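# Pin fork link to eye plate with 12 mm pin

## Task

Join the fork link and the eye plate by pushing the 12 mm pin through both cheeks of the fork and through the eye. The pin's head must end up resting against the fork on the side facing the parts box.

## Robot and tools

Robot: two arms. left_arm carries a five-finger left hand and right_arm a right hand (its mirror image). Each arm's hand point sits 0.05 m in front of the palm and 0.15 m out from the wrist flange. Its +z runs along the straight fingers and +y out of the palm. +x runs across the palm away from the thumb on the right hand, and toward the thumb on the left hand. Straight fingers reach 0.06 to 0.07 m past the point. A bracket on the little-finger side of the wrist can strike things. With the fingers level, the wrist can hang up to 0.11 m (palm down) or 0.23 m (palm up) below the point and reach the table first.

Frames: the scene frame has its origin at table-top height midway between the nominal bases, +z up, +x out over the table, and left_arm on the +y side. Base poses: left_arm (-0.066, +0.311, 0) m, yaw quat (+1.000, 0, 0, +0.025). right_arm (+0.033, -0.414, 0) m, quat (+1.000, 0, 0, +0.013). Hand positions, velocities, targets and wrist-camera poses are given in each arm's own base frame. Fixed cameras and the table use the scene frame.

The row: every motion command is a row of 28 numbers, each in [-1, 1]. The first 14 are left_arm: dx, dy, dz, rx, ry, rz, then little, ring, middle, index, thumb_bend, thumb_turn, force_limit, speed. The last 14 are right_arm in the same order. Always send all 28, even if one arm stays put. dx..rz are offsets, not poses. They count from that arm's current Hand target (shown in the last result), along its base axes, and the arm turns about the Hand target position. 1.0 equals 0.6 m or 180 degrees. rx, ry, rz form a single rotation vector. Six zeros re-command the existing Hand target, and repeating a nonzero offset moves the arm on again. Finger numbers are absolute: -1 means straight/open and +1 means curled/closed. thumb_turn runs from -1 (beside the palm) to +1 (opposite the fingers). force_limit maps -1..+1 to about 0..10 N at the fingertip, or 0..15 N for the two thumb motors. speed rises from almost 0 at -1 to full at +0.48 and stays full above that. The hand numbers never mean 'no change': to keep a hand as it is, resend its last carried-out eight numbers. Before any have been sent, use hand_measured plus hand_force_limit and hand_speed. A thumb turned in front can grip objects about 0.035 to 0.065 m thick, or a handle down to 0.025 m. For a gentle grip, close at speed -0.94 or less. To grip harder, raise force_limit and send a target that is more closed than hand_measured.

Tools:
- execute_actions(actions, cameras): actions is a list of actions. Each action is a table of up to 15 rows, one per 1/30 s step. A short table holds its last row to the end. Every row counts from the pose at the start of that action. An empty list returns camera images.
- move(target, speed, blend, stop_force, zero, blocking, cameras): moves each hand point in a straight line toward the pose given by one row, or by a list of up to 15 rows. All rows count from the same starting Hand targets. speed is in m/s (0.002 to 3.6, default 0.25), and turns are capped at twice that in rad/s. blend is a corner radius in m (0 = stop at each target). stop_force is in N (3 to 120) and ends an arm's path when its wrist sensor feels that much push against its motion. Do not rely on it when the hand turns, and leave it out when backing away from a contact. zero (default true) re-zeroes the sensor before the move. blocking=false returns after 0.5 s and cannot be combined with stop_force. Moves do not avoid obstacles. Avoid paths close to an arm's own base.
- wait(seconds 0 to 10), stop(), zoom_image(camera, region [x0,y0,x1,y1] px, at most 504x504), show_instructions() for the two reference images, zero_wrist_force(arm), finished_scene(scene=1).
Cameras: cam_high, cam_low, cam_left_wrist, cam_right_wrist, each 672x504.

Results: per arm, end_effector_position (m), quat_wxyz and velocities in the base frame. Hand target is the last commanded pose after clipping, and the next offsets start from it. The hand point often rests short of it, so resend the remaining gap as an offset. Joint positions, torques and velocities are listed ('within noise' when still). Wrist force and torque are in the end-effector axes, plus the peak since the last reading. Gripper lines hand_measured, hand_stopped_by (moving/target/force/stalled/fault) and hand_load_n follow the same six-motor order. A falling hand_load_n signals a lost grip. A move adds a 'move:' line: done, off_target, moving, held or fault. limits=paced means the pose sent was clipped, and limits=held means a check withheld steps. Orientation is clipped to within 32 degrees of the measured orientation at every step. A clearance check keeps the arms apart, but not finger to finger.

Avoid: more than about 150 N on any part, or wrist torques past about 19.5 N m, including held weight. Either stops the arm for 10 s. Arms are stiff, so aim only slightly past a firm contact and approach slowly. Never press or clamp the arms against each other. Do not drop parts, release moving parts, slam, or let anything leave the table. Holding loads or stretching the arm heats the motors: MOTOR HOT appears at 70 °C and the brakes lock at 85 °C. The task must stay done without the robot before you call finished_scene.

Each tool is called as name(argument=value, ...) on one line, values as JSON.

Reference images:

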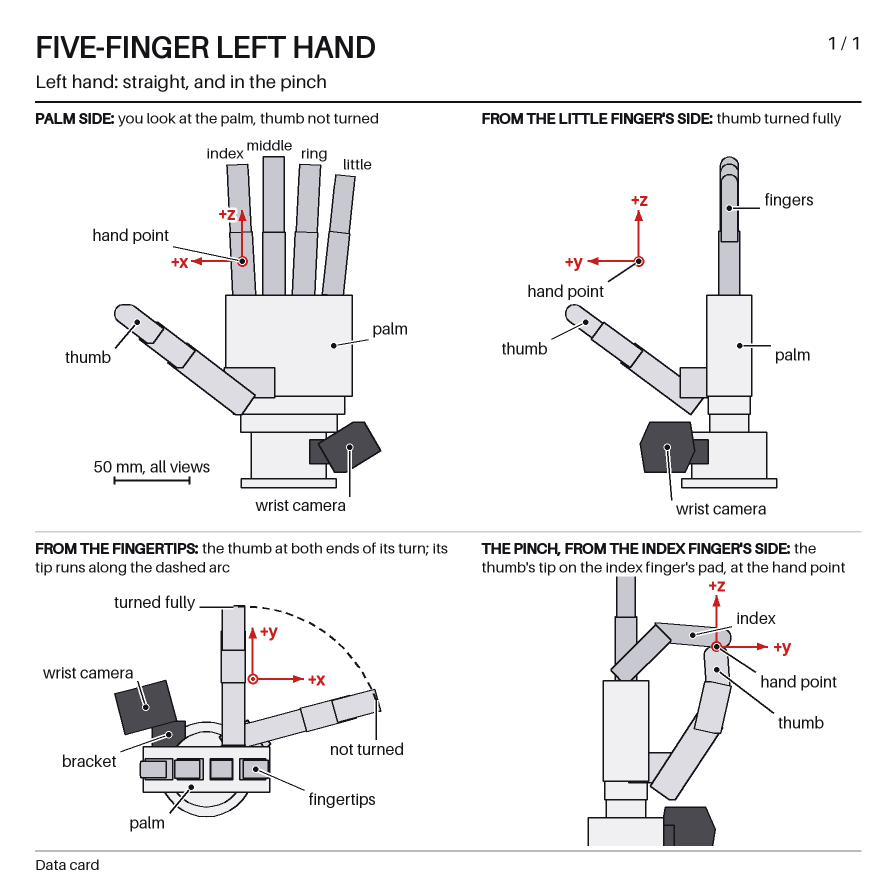

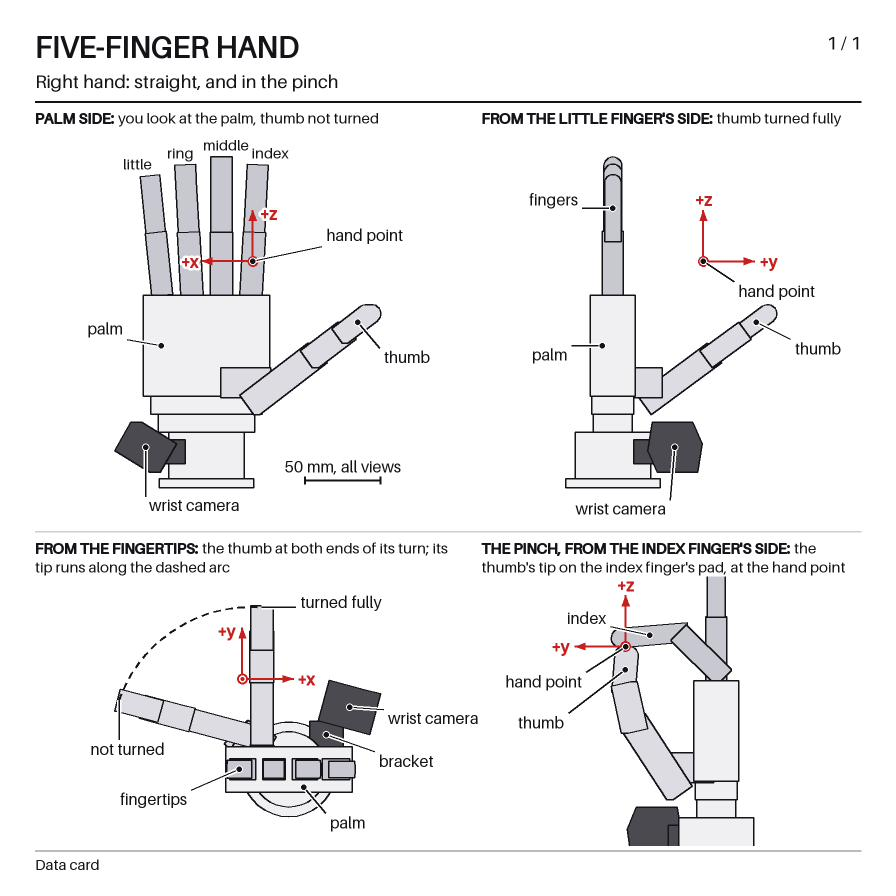

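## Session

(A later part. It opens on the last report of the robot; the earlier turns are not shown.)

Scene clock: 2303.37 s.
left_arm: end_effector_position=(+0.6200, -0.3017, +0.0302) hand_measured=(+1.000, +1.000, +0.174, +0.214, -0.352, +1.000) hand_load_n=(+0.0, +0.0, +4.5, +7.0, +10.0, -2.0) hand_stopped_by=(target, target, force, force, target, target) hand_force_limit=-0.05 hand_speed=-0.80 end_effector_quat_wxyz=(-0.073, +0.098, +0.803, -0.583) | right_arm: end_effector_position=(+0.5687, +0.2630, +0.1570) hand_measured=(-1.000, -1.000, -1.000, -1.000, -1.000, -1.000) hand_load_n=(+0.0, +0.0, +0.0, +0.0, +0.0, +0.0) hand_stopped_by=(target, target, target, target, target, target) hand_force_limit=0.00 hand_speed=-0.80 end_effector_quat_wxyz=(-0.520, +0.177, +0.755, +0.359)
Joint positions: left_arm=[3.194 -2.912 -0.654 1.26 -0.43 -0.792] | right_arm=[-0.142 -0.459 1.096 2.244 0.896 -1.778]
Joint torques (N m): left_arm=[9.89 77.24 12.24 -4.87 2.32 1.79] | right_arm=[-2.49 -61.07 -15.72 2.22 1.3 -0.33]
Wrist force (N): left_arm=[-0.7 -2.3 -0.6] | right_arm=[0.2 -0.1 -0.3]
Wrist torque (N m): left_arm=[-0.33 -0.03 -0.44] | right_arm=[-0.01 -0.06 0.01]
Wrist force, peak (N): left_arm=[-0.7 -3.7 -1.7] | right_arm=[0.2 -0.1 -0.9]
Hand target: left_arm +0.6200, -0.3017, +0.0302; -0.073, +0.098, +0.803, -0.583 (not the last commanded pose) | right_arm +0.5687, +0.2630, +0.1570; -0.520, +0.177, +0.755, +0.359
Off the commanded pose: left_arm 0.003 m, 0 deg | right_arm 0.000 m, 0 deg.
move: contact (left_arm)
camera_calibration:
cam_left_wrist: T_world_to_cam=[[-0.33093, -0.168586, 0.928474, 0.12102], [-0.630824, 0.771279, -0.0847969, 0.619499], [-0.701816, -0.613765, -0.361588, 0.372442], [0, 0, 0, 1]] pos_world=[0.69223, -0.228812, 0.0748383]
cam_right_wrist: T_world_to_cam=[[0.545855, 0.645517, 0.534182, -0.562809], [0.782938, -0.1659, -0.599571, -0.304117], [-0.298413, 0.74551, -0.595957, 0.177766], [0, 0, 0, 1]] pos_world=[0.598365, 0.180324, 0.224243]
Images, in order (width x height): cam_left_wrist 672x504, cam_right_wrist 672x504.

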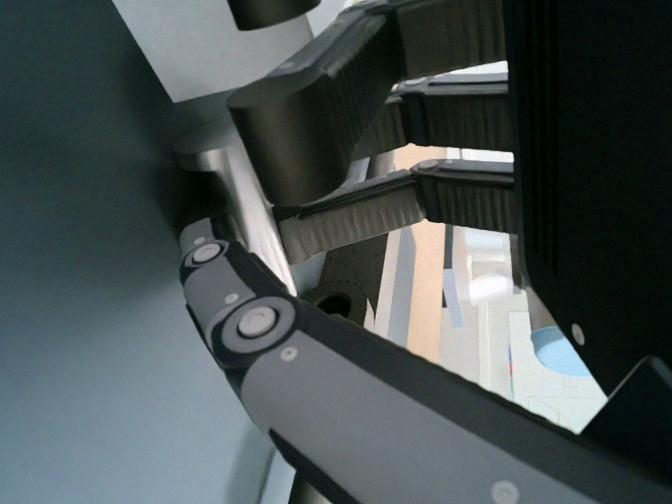

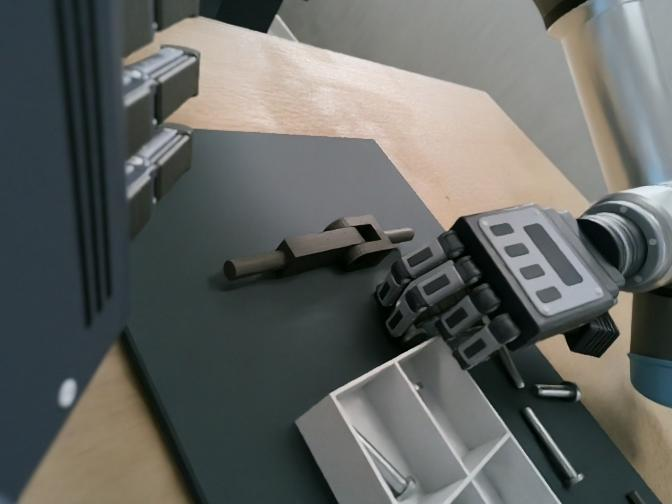

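move(target=[-0.015,-0.0208,0.0035,0,0,0,1,1,0.6,0.55,-0.35,1,-0.05,-0.8,0,0,0,0,0,0,-1,-1,-1,-1,-1,-1,0,-0.8], speed=0.03, cameras=["cam_left_wrist","cam_right_wrist","cam_low"])

zoom_image(camera="cam_right_wrist", region=[325, 220, 425, 320])

zoom_image(camera="cam_left_wrist", region=[200, 180, 360, 340])

Scene clock: 2339.83 s.
left_arm: end_effector_position=(+0.6109, -0.3144, +0.0324) hand_measured=(+1.000, +1.000, +0.174, +0.214, -0.352, +1.000) hand_load_n=(+0.5, +0.0, +4.0, +6.0, +11.5, -2.0) hand_stopped_by=(target, target, force, force, target, target) hand_force_limit=-0.05 hand_speed=-0.80 end_effector_quat_wxyz=(-0.073, +0.098, +0.803, -0.583) end_effector_velocity=(+0.001, +0.001, +0.000) end_effector_angular_velocity=(-0.002, -0.001, +0.001) | right_arm: end_effector_position=(+0.5687, +0.2630, +0.1570) hand_measured=(-1.000, -1.000, -1.000, -1.000, -1.000, -1.000) hand_load_n=(+0.0, +0.0, +0.0, +0.5, +0.5, +0.0) hand_stopped_by=(target, target, target, target, target, target) hand_force_limit=0.00 hand_speed=-0.80 end_effector_quat_wxyz=(-0.520, +0.177, +0.755, +0.359)
Joint positions: left_arm=[3.177 -2.887 -0.696 1.306 -0.418 -0.824] | right_arm=[-0.142 -0.459 1.096 2.244 0.896 -1.778]
Joint velocities: left_arm=[0.002 -0.003 0.004 -0.006 0.001 0.005] | right_arm=[within noise]
Joint torques (N m): left_arm=[12.61 59.32 29.93 -6.24 0.63 1.81] | right_arm=[-0.72 -61.97 -27.42 4.04 1.41 0.16]
Wrist force (N): left_arm=[-1.1 0.5 0.6] | right_arm=[0.2 -0.1 -0.6]
Wrist torque (N m): left_arm=[-0.23 -0.02 -0.34] | right_arm=[0.02 -0.05 0.01]
Wrist force, peak (N): left_arm=[-1.9 -0.8 -2.3] | right_arm=[0.1 0.1 -0.8]
Hand target: left_arm +0.6110, -0.3142, +0.0323; -0.073, +0.098, +0.803, -0.583 | right_arm +0.5687, +0.2630, +0.1570; -0.520, +0.177, +0.755, +0.359
Off the commanded pose: left_arm 0.000 m, 0 deg | right_arm 0.000 m, 0 deg.
move: done
camera_calibration:
cam_left_wrist: T_world_to_cam=[[-0.330943, -0.168433, 0.928497, 0.113902], [-0.63079, 0.771293, -0.084916, 0.623793], [-0.701841, -0.613789, -0.3615, 0.35913], [0, 0, 0, 1]] pos_world=[0.68323, -0.241513, 0.0770379]
cam_right_wrist: T_world_to_cam=[[0.545838, 0.645558, 0.534149, -0.562799], [0.782915, -0.165841, -0.599617, -0.304104], [-0.298504, 0.745488, -0.595939, 0.17782], [0, 0, 0, 1]] pos_world=[0.598365, 0.180324, 0.224243]
Images, in order (width x height): cam_low 672x504, cam_left_wrist 672x504, cam_right_wrist 672x504.

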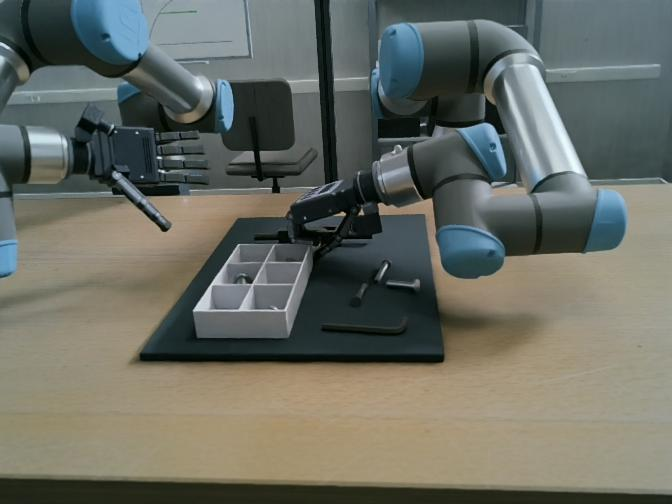

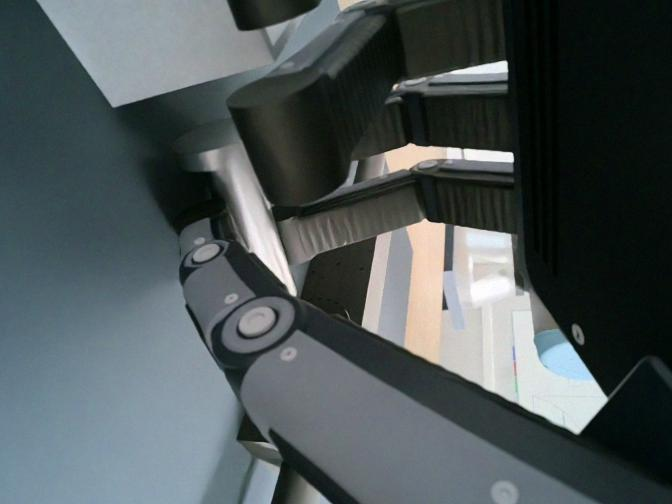

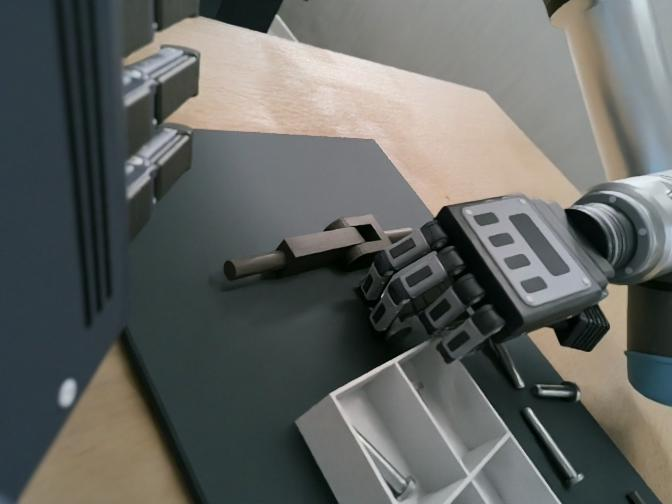

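Scaled by 5.040 from the camera's 672x504 image, which has a finer 960x720 frame.

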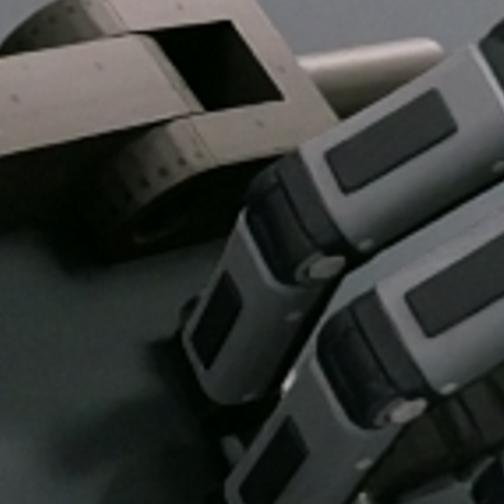

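Scaled by 3.150 from the camera's 672x504 image, which has a finer 960x720 frame.

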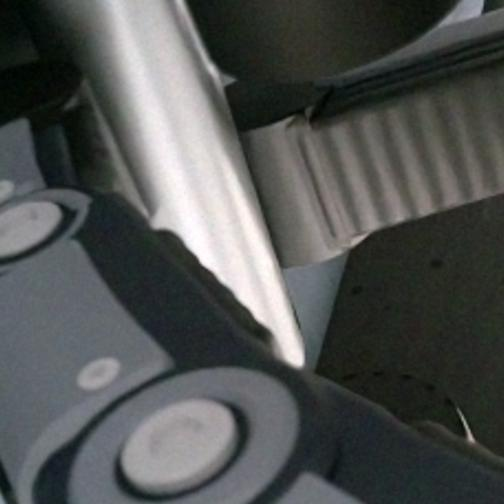

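move(target=[-0.0399,0.0019,0,0,0,0,1,1,0.6,0.55,-0.35,1,-0.05,-0.8,0,0,0,0,0,0,-1,-1,-1,-1,-1,-1,0,-0.8], speed=0.008, stop_force=4, cameras=["cam_left_wrist","cam_right_wrist"])

zoom_image(camera="cam_right_wrist", region=[325, 220, 425, 320])

zoom_image(camera="cam_left_wrist", region=[200, 180, 360, 340])

Scene clock: 2391.27 s.
left_arm: end_effector_position=(+0.5871, -0.3130, +0.0323) hand_measured=(+1.000, +1.000, +0.174, +0.214, -0.352, +1.000) hand_load_n=(+0.0, +0.5, +4.0, +6.0, +11.5, -2.0) hand_stopped_by=(target, target, force, force, target, target) hand_force_limit=-0.05 hand_speed=-0.80 end_effector_quat_wxyz=(-0.073, +0.098, +0.803, -0.583) | right_arm: end_effector_position=(+0.5687, +0.2630, +0.1570) hand_measured=(-1.000, -1.000, -1.000, -1.000, -1.000, -1.000) hand_load_n=(+0.0, +0.0, -0.5, +0.0, +0.0, +0.0) hand_stopped_by=(target, target, target, target, target, target) hand_force_limit=0.00 hand_speed=-0.80 end_effector_quat_wxyz=(-0.520, +0.177, +0.755, +0.359)
Joint positions: left_arm=[3.18 -2.814 -0.854 1.387 -0.42 -0.818] | right_arm=[-0.142 -0.459 1.096 2.244 0.896 -1.778]
Joint torques (N m): left_arm=[10.64 57.03 28.11 -5.73 0.57 -0.05] | right_arm=[2.17 -62.18 -29.37 3.96 1.35 0.76]
Wrist force (N): left_arm=[-1.6 0.5 0.2] | right_arm=[0.2 0.0 -0.6]
Wrist torque (N m): left_arm=[-0.22 -0.05 -0.32] | right_arm=[0.02 -0.06 0.01]
Wrist force, peak (N): left_arm=[-4.2 0.8 -0.3] | right_arm=[0.4 0.2 -0.8]
Hand target: left_arm +0.5871, -0.3130, +0.0323; -0.073, +0.098, +0.803, -0.583 | right_arm +0.5687, +0.2630, +0.1570; -0.520, +0.177, +0.755, +0.359
Off the commanded pose: left_arm 0.000 m, 0 deg | right_arm 0.000 m, 0 deg.
move: done
camera_calibration:
cam_left_wrist: T_world_to_cam=[[-0.33093, -0.168586, 0.928474, 0.106277], [-0.630824, 0.771279, -0.0847969, 0.607639], [-0.701816, -0.613765, -0.361588, 0.343176], [0, 0, 0, 1]] pos_world=[0.65933, -0.240112, 0.0769383]
cam_right_wrist: T_world_to_cam=[[0.545855, 0.645517, 0.534182, -0.562809], [0.782938, -0.1659, -0.599571, -0.304117], [-0.298413, 0.74551, -0.595957, 0.177766], [0, 0, 0, 1]] pos_world=[0.598365, 0.180324, 0.224243]
Images, in order (width x height): cam_left_wrist 672x504, cam_right_wrist 672x504.

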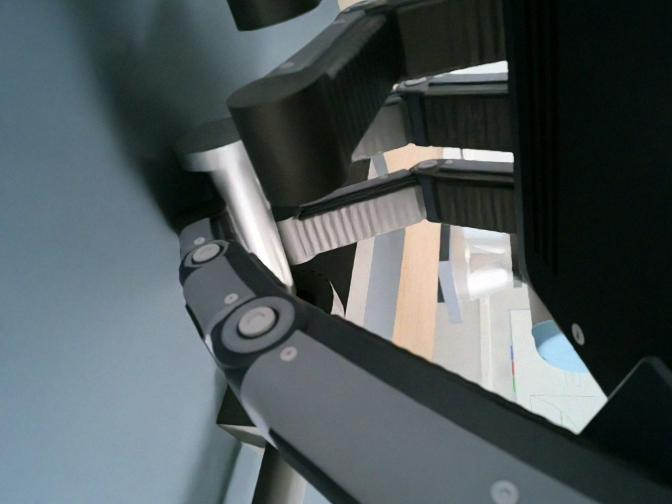

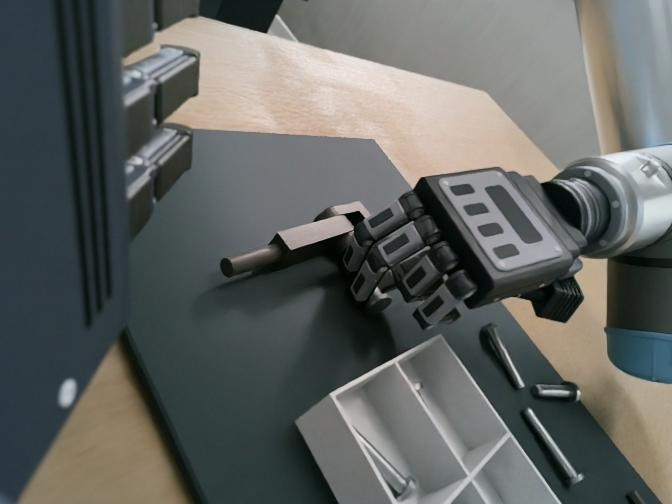

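Scaled by 5.040 from the camera's 672x504 image, which has a finer 960x720 frame.

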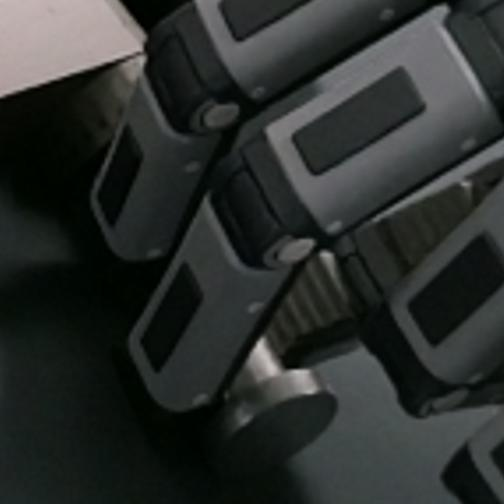

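Scaled by 3.150 from the camera's 672x504 image, which has a finer 960x720 frame.

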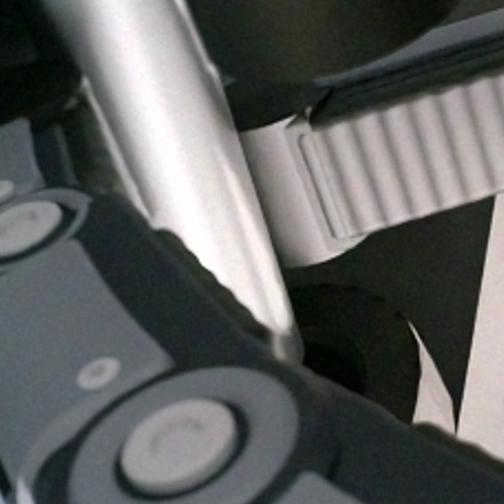

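execute_actions(actions=[], cameras=["cam_high","cam_low"])

zoom_image(camera="cam_high", region=[270, 190, 350, 290])

Scene clock: 2408.97 s.
left_arm: end_effector_position=(+0.5871, -0.3130, +0.0323) hand_measured=(+1.000, +1.000, +0.174, +0.214, -0.352, +1.000) hand_load_n=(+0.0, +0.0, +4.5, +6.0, +11.5, -2.0) hand_stopped_by=(target, target, force, force, target, target) hand_force_limit=-0.05 hand_speed=-0.80 end_effector_quat_wxyz=(-0.073, +0.098, +0.803, -0.583) | right_arm: end_effector_position=(+0.5687, +0.2630, +0.1570) hand_measured=(-1.000, -1.000, -1.000, -1.000, -1.000, -1.000) hand_load_n=(+0.0, +0.0, +0.0, +0.0, +0.0, +0.0) hand_stopped_by=(target, target, target, target, target, target) hand_force_limit=0.00 hand_speed=-0.80 end_effector_quat_wxyz=(-0.520, +0.177, +0.755, +0.359)
Joint positions: left_arm=[3.18 -2.814 -0.854 1.387 -0.42 -0.818] | right_arm=[-0.142 -0.459 1.096 2.244 0.896 -1.778]
Joint velocities: within noise
Joint torques (N m): left_arm=[3.04 56.8 29.79 -5.69 3.53 -2.23] | right_arm=[3.83 -62.75 -28.94 4.03 1.38 0.81]
Motor temperatures (°C): left_arm=[26 29 28 35 29 29] | right_arm=[26 34 28 30 30 33]
Wrist force (N): left_arm=[-1.9 0.4 0.1] | right_arm=[0.1 0.0 -0.3]
Wrist torque (N m): left_arm=[-0.24 -0.02 -0.33] | right_arm=[0.00 -0.05 0.01]
Wrist force, peak (N): left_arm=[-2.0 0.6 0.4] | right_arm=[0.0 -0.1 -0.8]
Hand target: left_arm +0.5871, -0.3130, +0.0323; -0.073, +0.098, +0.803, -0.583 | right_arm +0.5687, +0.2630, +0.1570; -0.520, +0.177, +0.755, +0.359
Off the commanded pose: left_arm 0.000 m, 0 deg | right_arm 0.000 m, 0 deg.
Images, in order (width x height): cam_high 672x504, cam_low 672x504.

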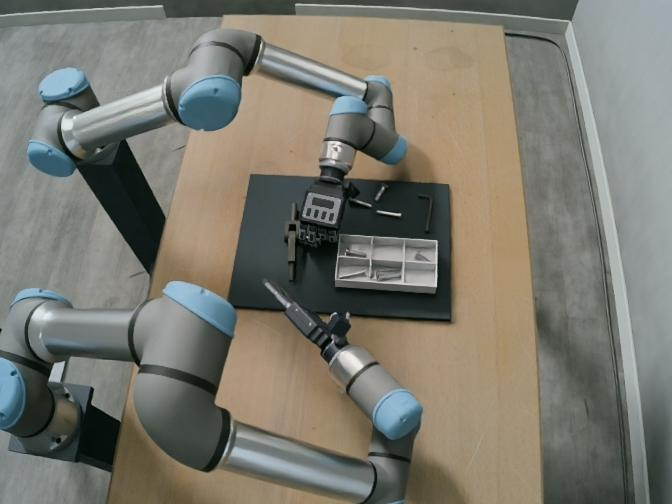

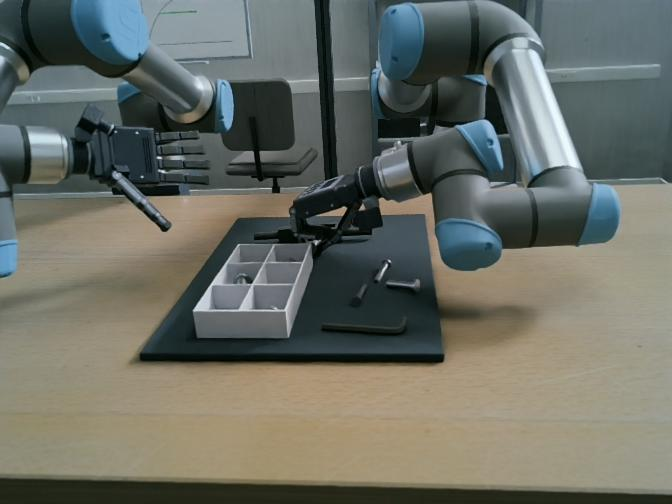

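Scaled by 5.040 from the camera's 672x504 image, which has a finer 960x720 frame.

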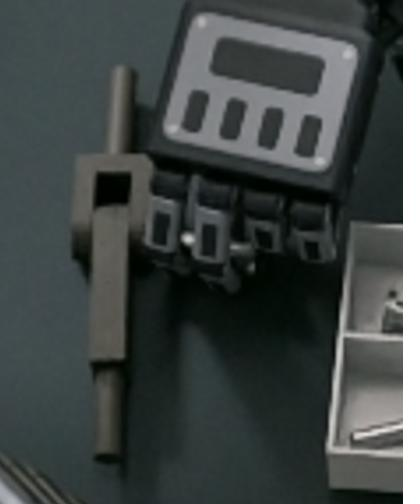

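move(target=[[0.0333,-0.0022,0,0,0,0,1,1,0.6,0.55,-0.35,1,-0.05,-0.8,0,0,0,0,0,0,-1,-1,-1,-1,-1,-1,0,-0.8],[0.0667,0.0833,0.13,0,0.0194,0.035,1,1,0.6,0.55,-0.35,1,-0.05,-0.8,0,0,0,0,0,0,-1,-1,-1,-1,-1,-1,0,-0.8]], speed=0.08, cameras=["cam_high","cam_low","cam_right_wrist"])

zoom_image(camera="cam_high", region=[270, 190, 350, 290])

zoom_image(camera="cam_low", region=[240, 210, 380, 260])

zoom_image(camera="cam_right_wrist", region=[210, 190, 450, 350])

Scene clock: 2489.93 s.
left_arm: end_effector_position=(+0.6271, -0.2629, +0.1105) hand_measured=(+1.000, +1.000, +0.174, +0.214, -0.352, +1.000) hand_load_n=(+0.0, +0.0, +4.0, +6.0, +11.5, -1.5) hand_stopped_by=(target, target, force, force, target, target) hand_force_limit=-0.05 hand_speed=-0.80 end_effector_quat_wxyz=(-0.065, +0.035, +0.805, -0.589) end_effector_velocity=(-0.001, -0.003, -0.004) end_effector_angular_velocity=(+0.000, -0.008, -0.007) | right_arm: end_effector_position=(+0.5687, +0.2630, +0.1570) hand_measured=(-1.000, -1.000, -1.000, -1.000, -1.000, -1.000) hand_load_n=(+0.0, +0.0, +0.0, +0.0, +0.0, +0.0) hand_stopped_by=(target, target, target, target, target, target) hand_force_limit=0.00 hand_speed=-0.80 end_effector_quat_wxyz=(-0.520, +0.177, +0.755, +0.359)
Joint positions: left_arm=[3.263 -2.763 -0.757 1.231 -0.406 -0.877] | right_arm=[-0.142 -0.459 1.096 2.244 0.896 -1.778]
Joint velocities: left_arm=[-0.005 -0.005 0.001 0.007 0 0.005] | right_arm=[within noise]
Joint torques (N m): left_arm=[-13.33 59.43 31.25 -0.68 2.04 1.99] | right_arm=[3.52 -63.68 -29.25 3.97 1.4 0.82]
Wrist force (N): left_arm=[-1.1 0.6 1.0] | right_arm=[0.0 -0.1 -0.3]
Wrist torque (N m): left_arm=[-0.26 -0.01 -0.34] | right_arm=[0.00 -0.02 0.00]
Wrist force, peak (N): left_arm=[-0.8 1.0 2.0] | right_arm=[0.0 -0.2 -0.8]
Hand target: left_arm +0.6271, -0.2631, +0.1103; -0.065, +0.036, +0.805, -0.589 | right_arm +0.5687, +0.2630, +0.1570; -0.520, +0.177, +0.755, +0.359
Off the commanded pose: left_arm 0.000 m, 0 deg | right_arm 0.000 m, 0 deg.
move: done
camera_calibration:
cam_right_wrist: T_world_to_cam=[[0.545855, 0.645517, 0.534182, -0.562809], [0.782938, -0.1659, -0.599571, -0.304117], [-0.298413, 0.74551, -0.595957, 0.177766], [0, 0, 0, 1]] pos_world=[0.598365, 0.180324, 0.224243]
Images, in order (width x height): cam_high 672x504, cam_low 672x504, cam_right_wrist 672x504.

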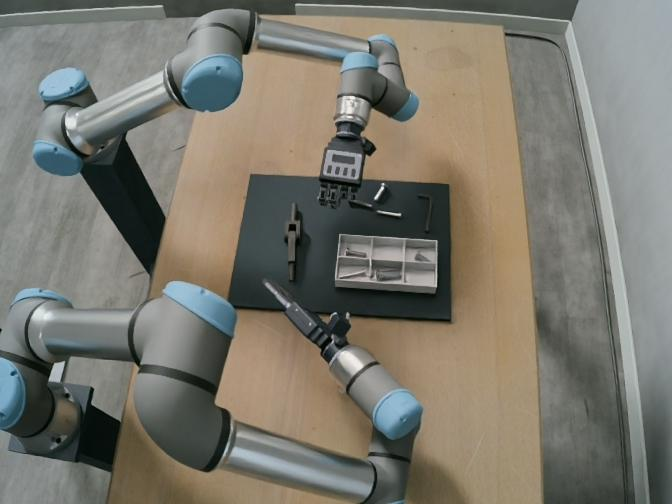

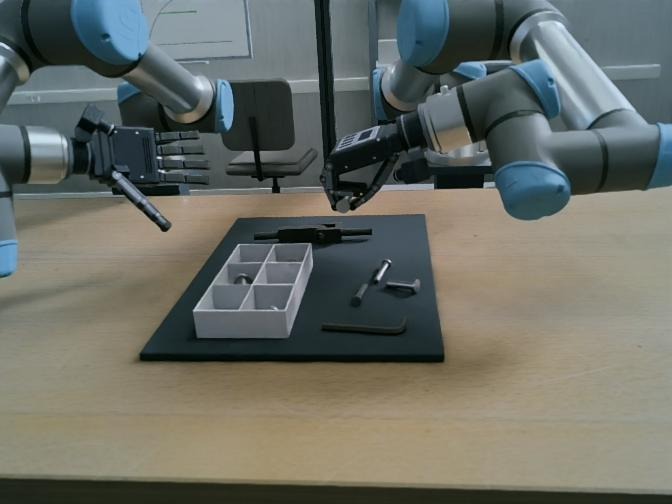

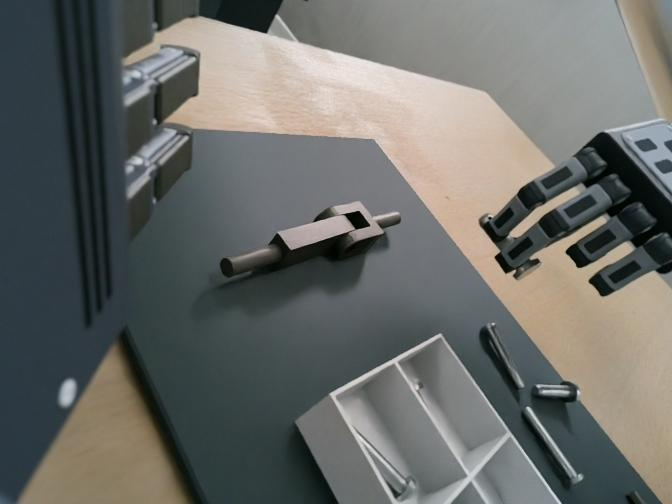

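Scaled by 5.040 from the camera's 672x504 image, which has a finer 960x720 frame.

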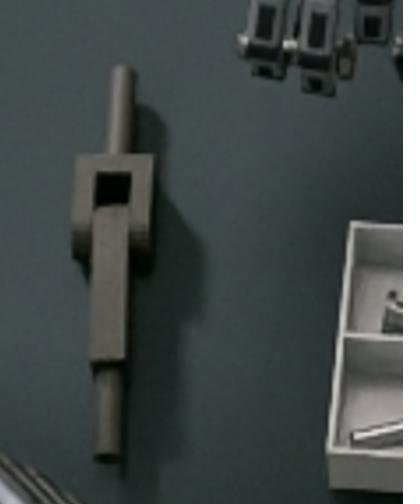

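Scaled by 3.600 from the camera's 672x504 image, which has a finer 960x720 frame.

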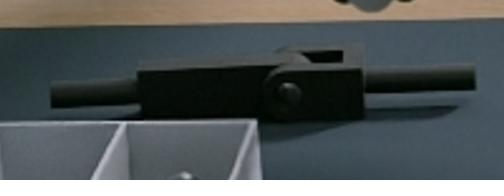

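Scaled by 2.100 from the camera's 672x504 image, which has a finer 960x720 frame.

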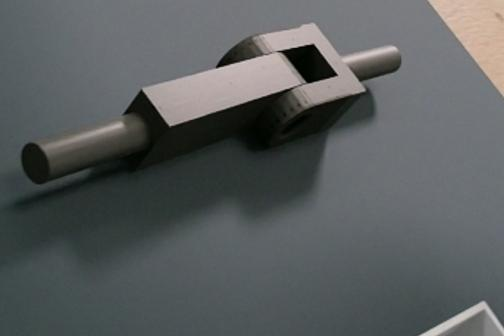

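move(target=[[0,0,0,0,0,0,1,1,0.6,0.55,-0.35,1,-0.05,-0.8,-0.1978,-0.005,0.2717,-0.0326,-0.3569,0.3190,1,-1,1,-1,-1,-1,0,0],[0,0,0,0,0,0,1,1,0.6,0.55,-0.35,1,-0.05,-0.8,-0.3888,0.3055,0.2383,-0.0652,-0.7138,0.6380,1,-1,1,-1,-1,-1,0,0]], speed=0.3, cameras=["cam_high","cam_right_wrist"])

Scene clock: 2587.13 s.
left_arm: end_effector_position=(+0.6271, -0.2631, +0.1103) hand_measured=(+1.000, +1.000, +0.174, +0.214, -0.352, +1.000) hand_load_n=(+0.0, +0.0, +4.0, +6.5, +11.5, -1.5) hand_stopped_by=(target, target, force, force, target, target) hand_force_limit=-0.05 hand_speed=-0.80 end_effector_quat_wxyz=(-0.065, +0.036, +0.805, -0.589) | right_arm: end_effector_position=(+0.3354, +0.4462, +0.3000) hand_measured=(+1.000, -1.000, +1.000, -1.000, -1.000, -1.000) hand_load_n=(+0.0, +0.0, +0.0, +0.0, +0.0, +0.0) hand_stopped_by=(target, target, target, target, target, target) hand_force_limit=0.00 hand_speed=0.00 end_effector_quat_wxyz=(-0.301, +0.720, -0.576, +0.242)
Joint positions: left_arm=[3.263 -2.763 -0.756 1.231 -0.406 -0.876] | right_arm=[0.767 -1.328 1.306 0.878 1.951 -2.741]
Joint torques (N m): left_arm=[-15.96 58.84 30.46 -1.34 -0.1 1.61] | right_arm=[3.72 -31.65 -35.31 -0.26 -0.41 -0.71]
Wrist force (N): left_arm=[-1.2 0.4 0.9] | right_arm=[1.4 1.2 0.7]
Wrist torque (N m): left_arm=[-0.27 0.01 -0.34] | right_arm=[0.02 -0.17 0.08]
Wrist force, peak (N): left_arm=[-1.5 0.5 0.9] | right_arm=[1.6 1.1 0.8]
Hand target: left_arm +0.6271, -0.2631, +0.1103; -0.065, +0.036, +0.805, -0.589 | right_arm +0.3355, +0.4463, +0.3000; -0.301, +0.720, -0.576, +0.242
Off the commanded pose: left_arm 0.000 m, 0 deg | right_arm 0.000 m, 0 deg.
move: done
camera_calibration:
cam_right_wrist: T_world_to_cam=[[-0.62436, -0.349524, -0.698576, 0.576289], [-0.661585, 0.712092, 0.235012, -0.162961], [0.415308, 0.608899, -0.675841, -0.0976511], [0, 0, 0, 1]] pos_world=[0.292554, 0.37693, 0.374882]
Images, in order (width x height): cam_high 672x504, cam_right_wrist 672x504.

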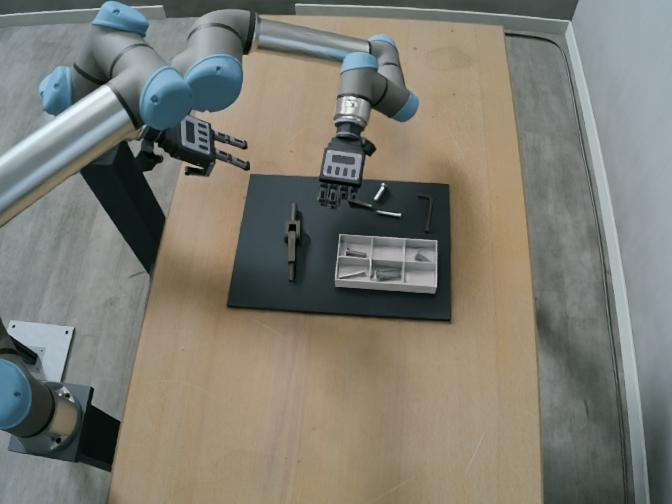

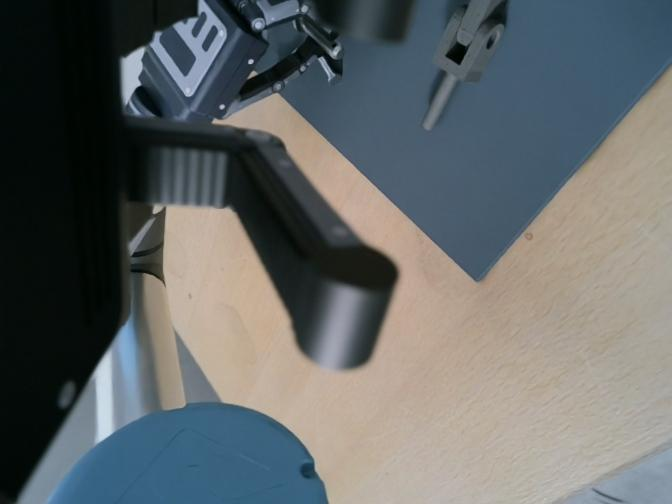

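move(target=[[0,0,0,0,0,0,1,1,0.6,0.55,-0.35,1,-0.05,-0.8,0,0,-0.35,0,0,0,1,-1,1,-1,-1,-1,0,0],[0,0,0,0,0,0,1,1,0.6,0.55,-0.35,1,-0.05,-0.8,0,0,-0.46,0,0,0,1,-1,1,-1,-1,-1,0,0]], speed=[0.2,0.06], stop_force=6, cameras=["cam_high","cam_low","cam_right_wrist","cam_left_wrist"])

Scene clock: 2604.03 s.
left_arm: end_effector_position=(+0.6271, -0.2631, +0.1103) hand_measured=(+1.000, +1.000, +0.174, +0.214, -0.352, +1.000) hand_load_n=(+0.0, +0.0, +4.0, +6.5, +11.5, -2.0) hand_stopped_by=(target, target, force, force, target, target) hand_force_limit=-0.05 hand_speed=-0.80 end_effector_quat_wxyz=(-0.065, +0.036, +0.805, -0.589) | right_arm: end_effector_position=(+0.3355, +0.4463, +0.0240) hand_measured=(+1.000, -1.000, +1.000, -1.000, -1.000, -1.000) hand_load_n=(+0.0, +0.0, +0.0, +0.0, +0.0, +0.0) hand_stopped_by=(target, target, target, target, target, target) hand_force_limit=0.00 hand_speed=0.00 end_effector_quat_wxyz=(-0.301, +0.720, -0.576, +0.242)
Joint positions: left_arm=[3.263 -2.763 -0.756 1.231 -0.406 -0.876] | right_arm=[0.767 -1.126 1.78 0.202 1.951 -2.741]
Joint torques (N m): left_arm=[-15.9 58.48 31.98 -1.87 0.14 1.29] | right_arm=[-5.69 -57.37 -32.02 -0.16 -0.2 -0.69]
Wrist force (N): left_arm=[-1.3 0.5 0.8] | right_arm=[1.6 1.1 0.9]
Wrist torque (N m): left_arm=[-0.25 0.01 -0.35] | right_arm=[0.00 -0.18 0.06]
Wrist force, peak (N): left_arm=[-1.2 0.8 0.9] | right_arm=[1.3 2.4 1.9]
Hand target: left_arm +0.6271, -0.2631, +0.1103; -0.065, +0.036, +0.805, -0.589 | right_arm +0.3355, +0.4463, +0.0240; -0.301, +0.720, -0.576, +0.242
Off the commanded pose: left_arm 0.000 m, 0 deg | right_arm 0.000 m, 0 deg.
move: done
camera_calibration:
cam_left_wrist: T_world_to_cam=[[-0.253371, -0.200657, 0.94633, -0.00361207], [-0.715609, 0.697128, -0.0437804, 0.630138], [-0.650928, -0.688295, -0.320224, 0.374047], [0, 0, 0, 1]] pos_world=[0.693495, -0.182557, 0.150785]
cam_right_wrist: T_world_to_cam=[[-0.624114, -0.34961, -0.698752, 0.383558], [-0.661763, 0.71198, 0.234848, -0.0979913], [0.415392, 0.60898, -0.675716, -0.284354], [0, 0, 0, 1]] pos_world=[0.292656, 0.37703, 0.098882]

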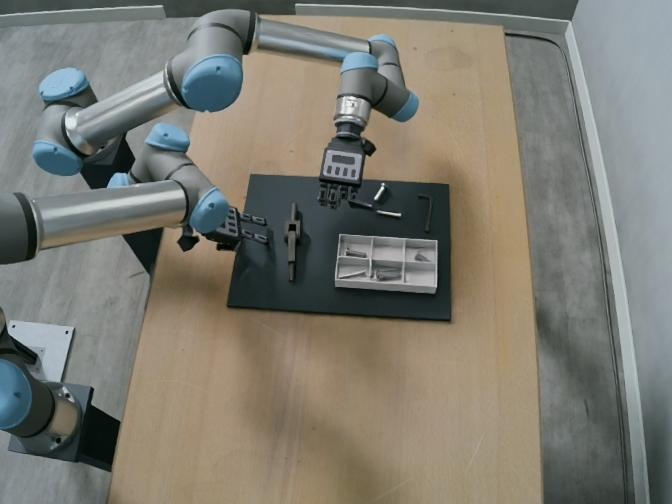

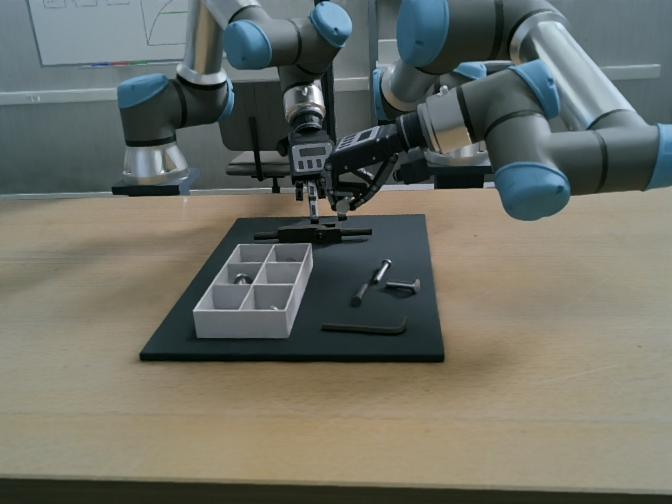

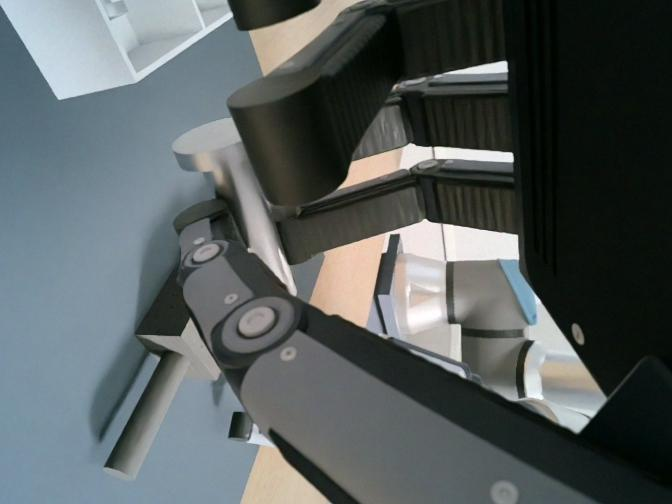

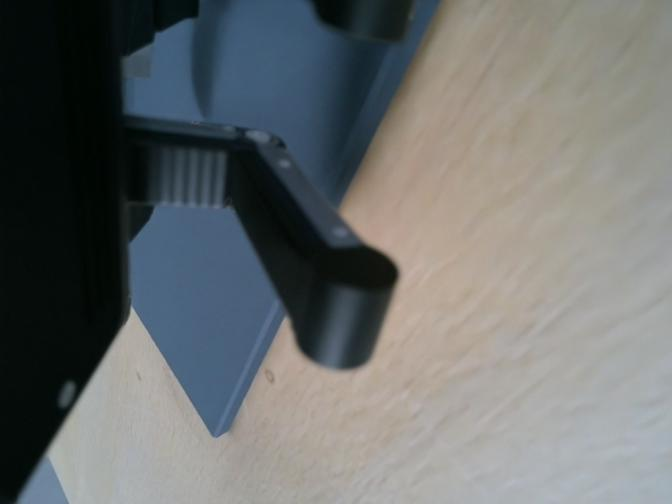

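zoom_image(camera="cam_high", region=[225, 190, 345, 290])

zoom_image(camera="cam_low", region=[240, 180, 380, 260])

Scaled by 4.200 from the camera's 672x504 image, which has a finer 960x720 frame.

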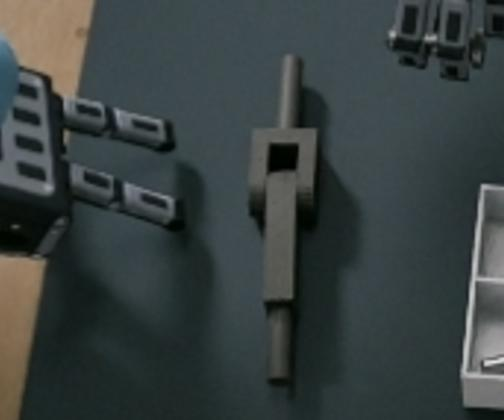

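Scaled by 3.600 from the camera's 672x504 image, which has a finer 960x720 frame.

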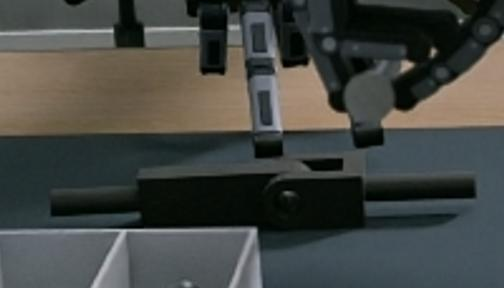

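move(target=[0,0,0,0,0,0,1,1,0.6,0.55,-0.35,1,-0.05,-0.8,0.0583,-0.0108,0,0,0,0.0094,1,-1,1,-1,-1,-1,0,0], speed=0.06, stop_force=5, cameras=["cam_high","cam_low"])

zoom_image(camera="cam_high", region=[255, 190, 345, 290])

zoom_image(camera="cam_low", region=[240, 180, 380, 260])

Scene clock: 2646.87 s.
left_arm: end_effector_position=(+0.6271, -0.2631, +0.1103) hand_measured=(+1.000, +1.000, +0.174, +0.214, -0.352, +1.000) hand_load_n=(+0.0, +0.0, +4.0, +6.5, +11.5, -2.0) hand_stopped_by=(target, target, force, force, target, target) hand_force_limit=-0.05 hand_speed=-0.80 end_effector_quat_wxyz=(-0.065, +0.036, +0.805, -0.589) | right_arm: end_effector_position=(+0.3704, +0.4398, +0.0240) hand_measured=(+1.000, -1.000, +1.000, -1.000, -1.000, -1.000) hand_load_n=(+0.0, +0.0, +0.0, +0.0, +0.0, +0.0) hand_stopped_by=(target, target, target, target, target, target) hand_force_limit=0.00 hand_speed=0.00 end_effector_quat_wxyz=(-0.305, +0.729, -0.565, +0.238)
Joint positions: left_arm=[3.263 -2.763 -0.756 1.231 -0.406 -0.876] | right_arm=[0.691 -1.113 1.751 0.189 1.881 -2.824]
Joint torques (N m): left_arm=[-15.39 58.48 30.4 -2.38 0.17 1.21] | right_arm=[-2.8 -58.27 -7.27 2.82 -1.24 -0.72]
Wrist force (N): left_arm=[-1.1 0.3 0.9] | right_arm=[1.4 1.0 1.1]
Wrist torque (N m): left_arm=[-0.28 0.00 -0.34] | right_arm=[-0.02 -0.15 0.06]
Wrist force, peak (N): left_arm=[-1.3 0.6 0.9] | right_arm=[1.7 1.2 1.3]
Hand target: left_arm +0.6271, -0.2631, +0.1103; -0.065, +0.036, +0.805, -0.589 | right_arm +0.3704, +0.4398, +0.0240; -0.305, +0.729, -0.565, +0.238
Off the commanded pose: left_arm 0.000 m, 0 deg | right_arm 0.000 m, 0 deg.
move: done
Images, in order (width x height): cam_high 672x504, cam_low 672x504.

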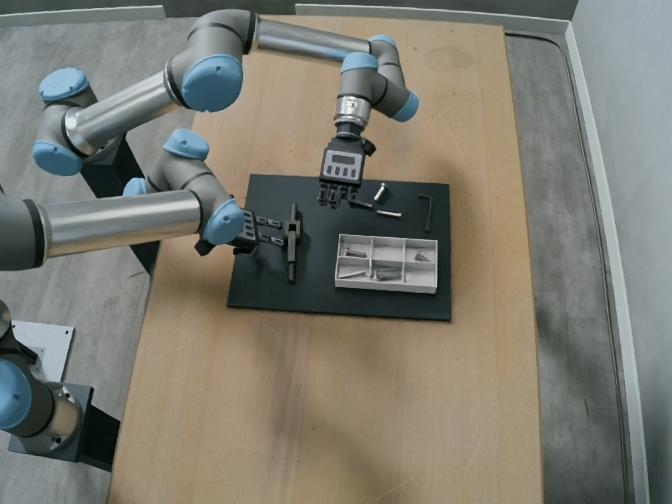

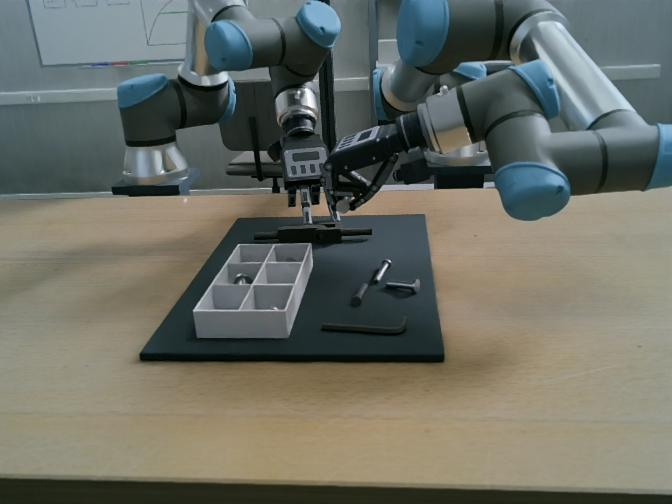

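Scaled by 5.040 from the camera's 672x504 image, which has a finer 960x720 frame.

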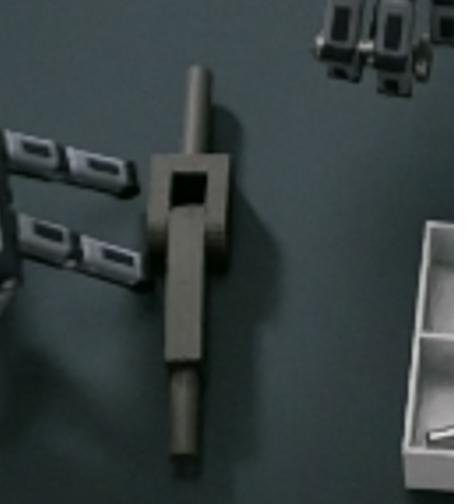

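Scaled by 3.600 from the camera's 672x504 image, which has a finer 960x720 frame.

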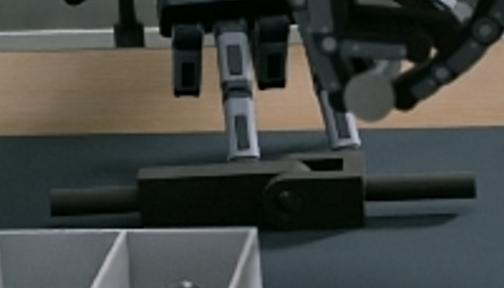

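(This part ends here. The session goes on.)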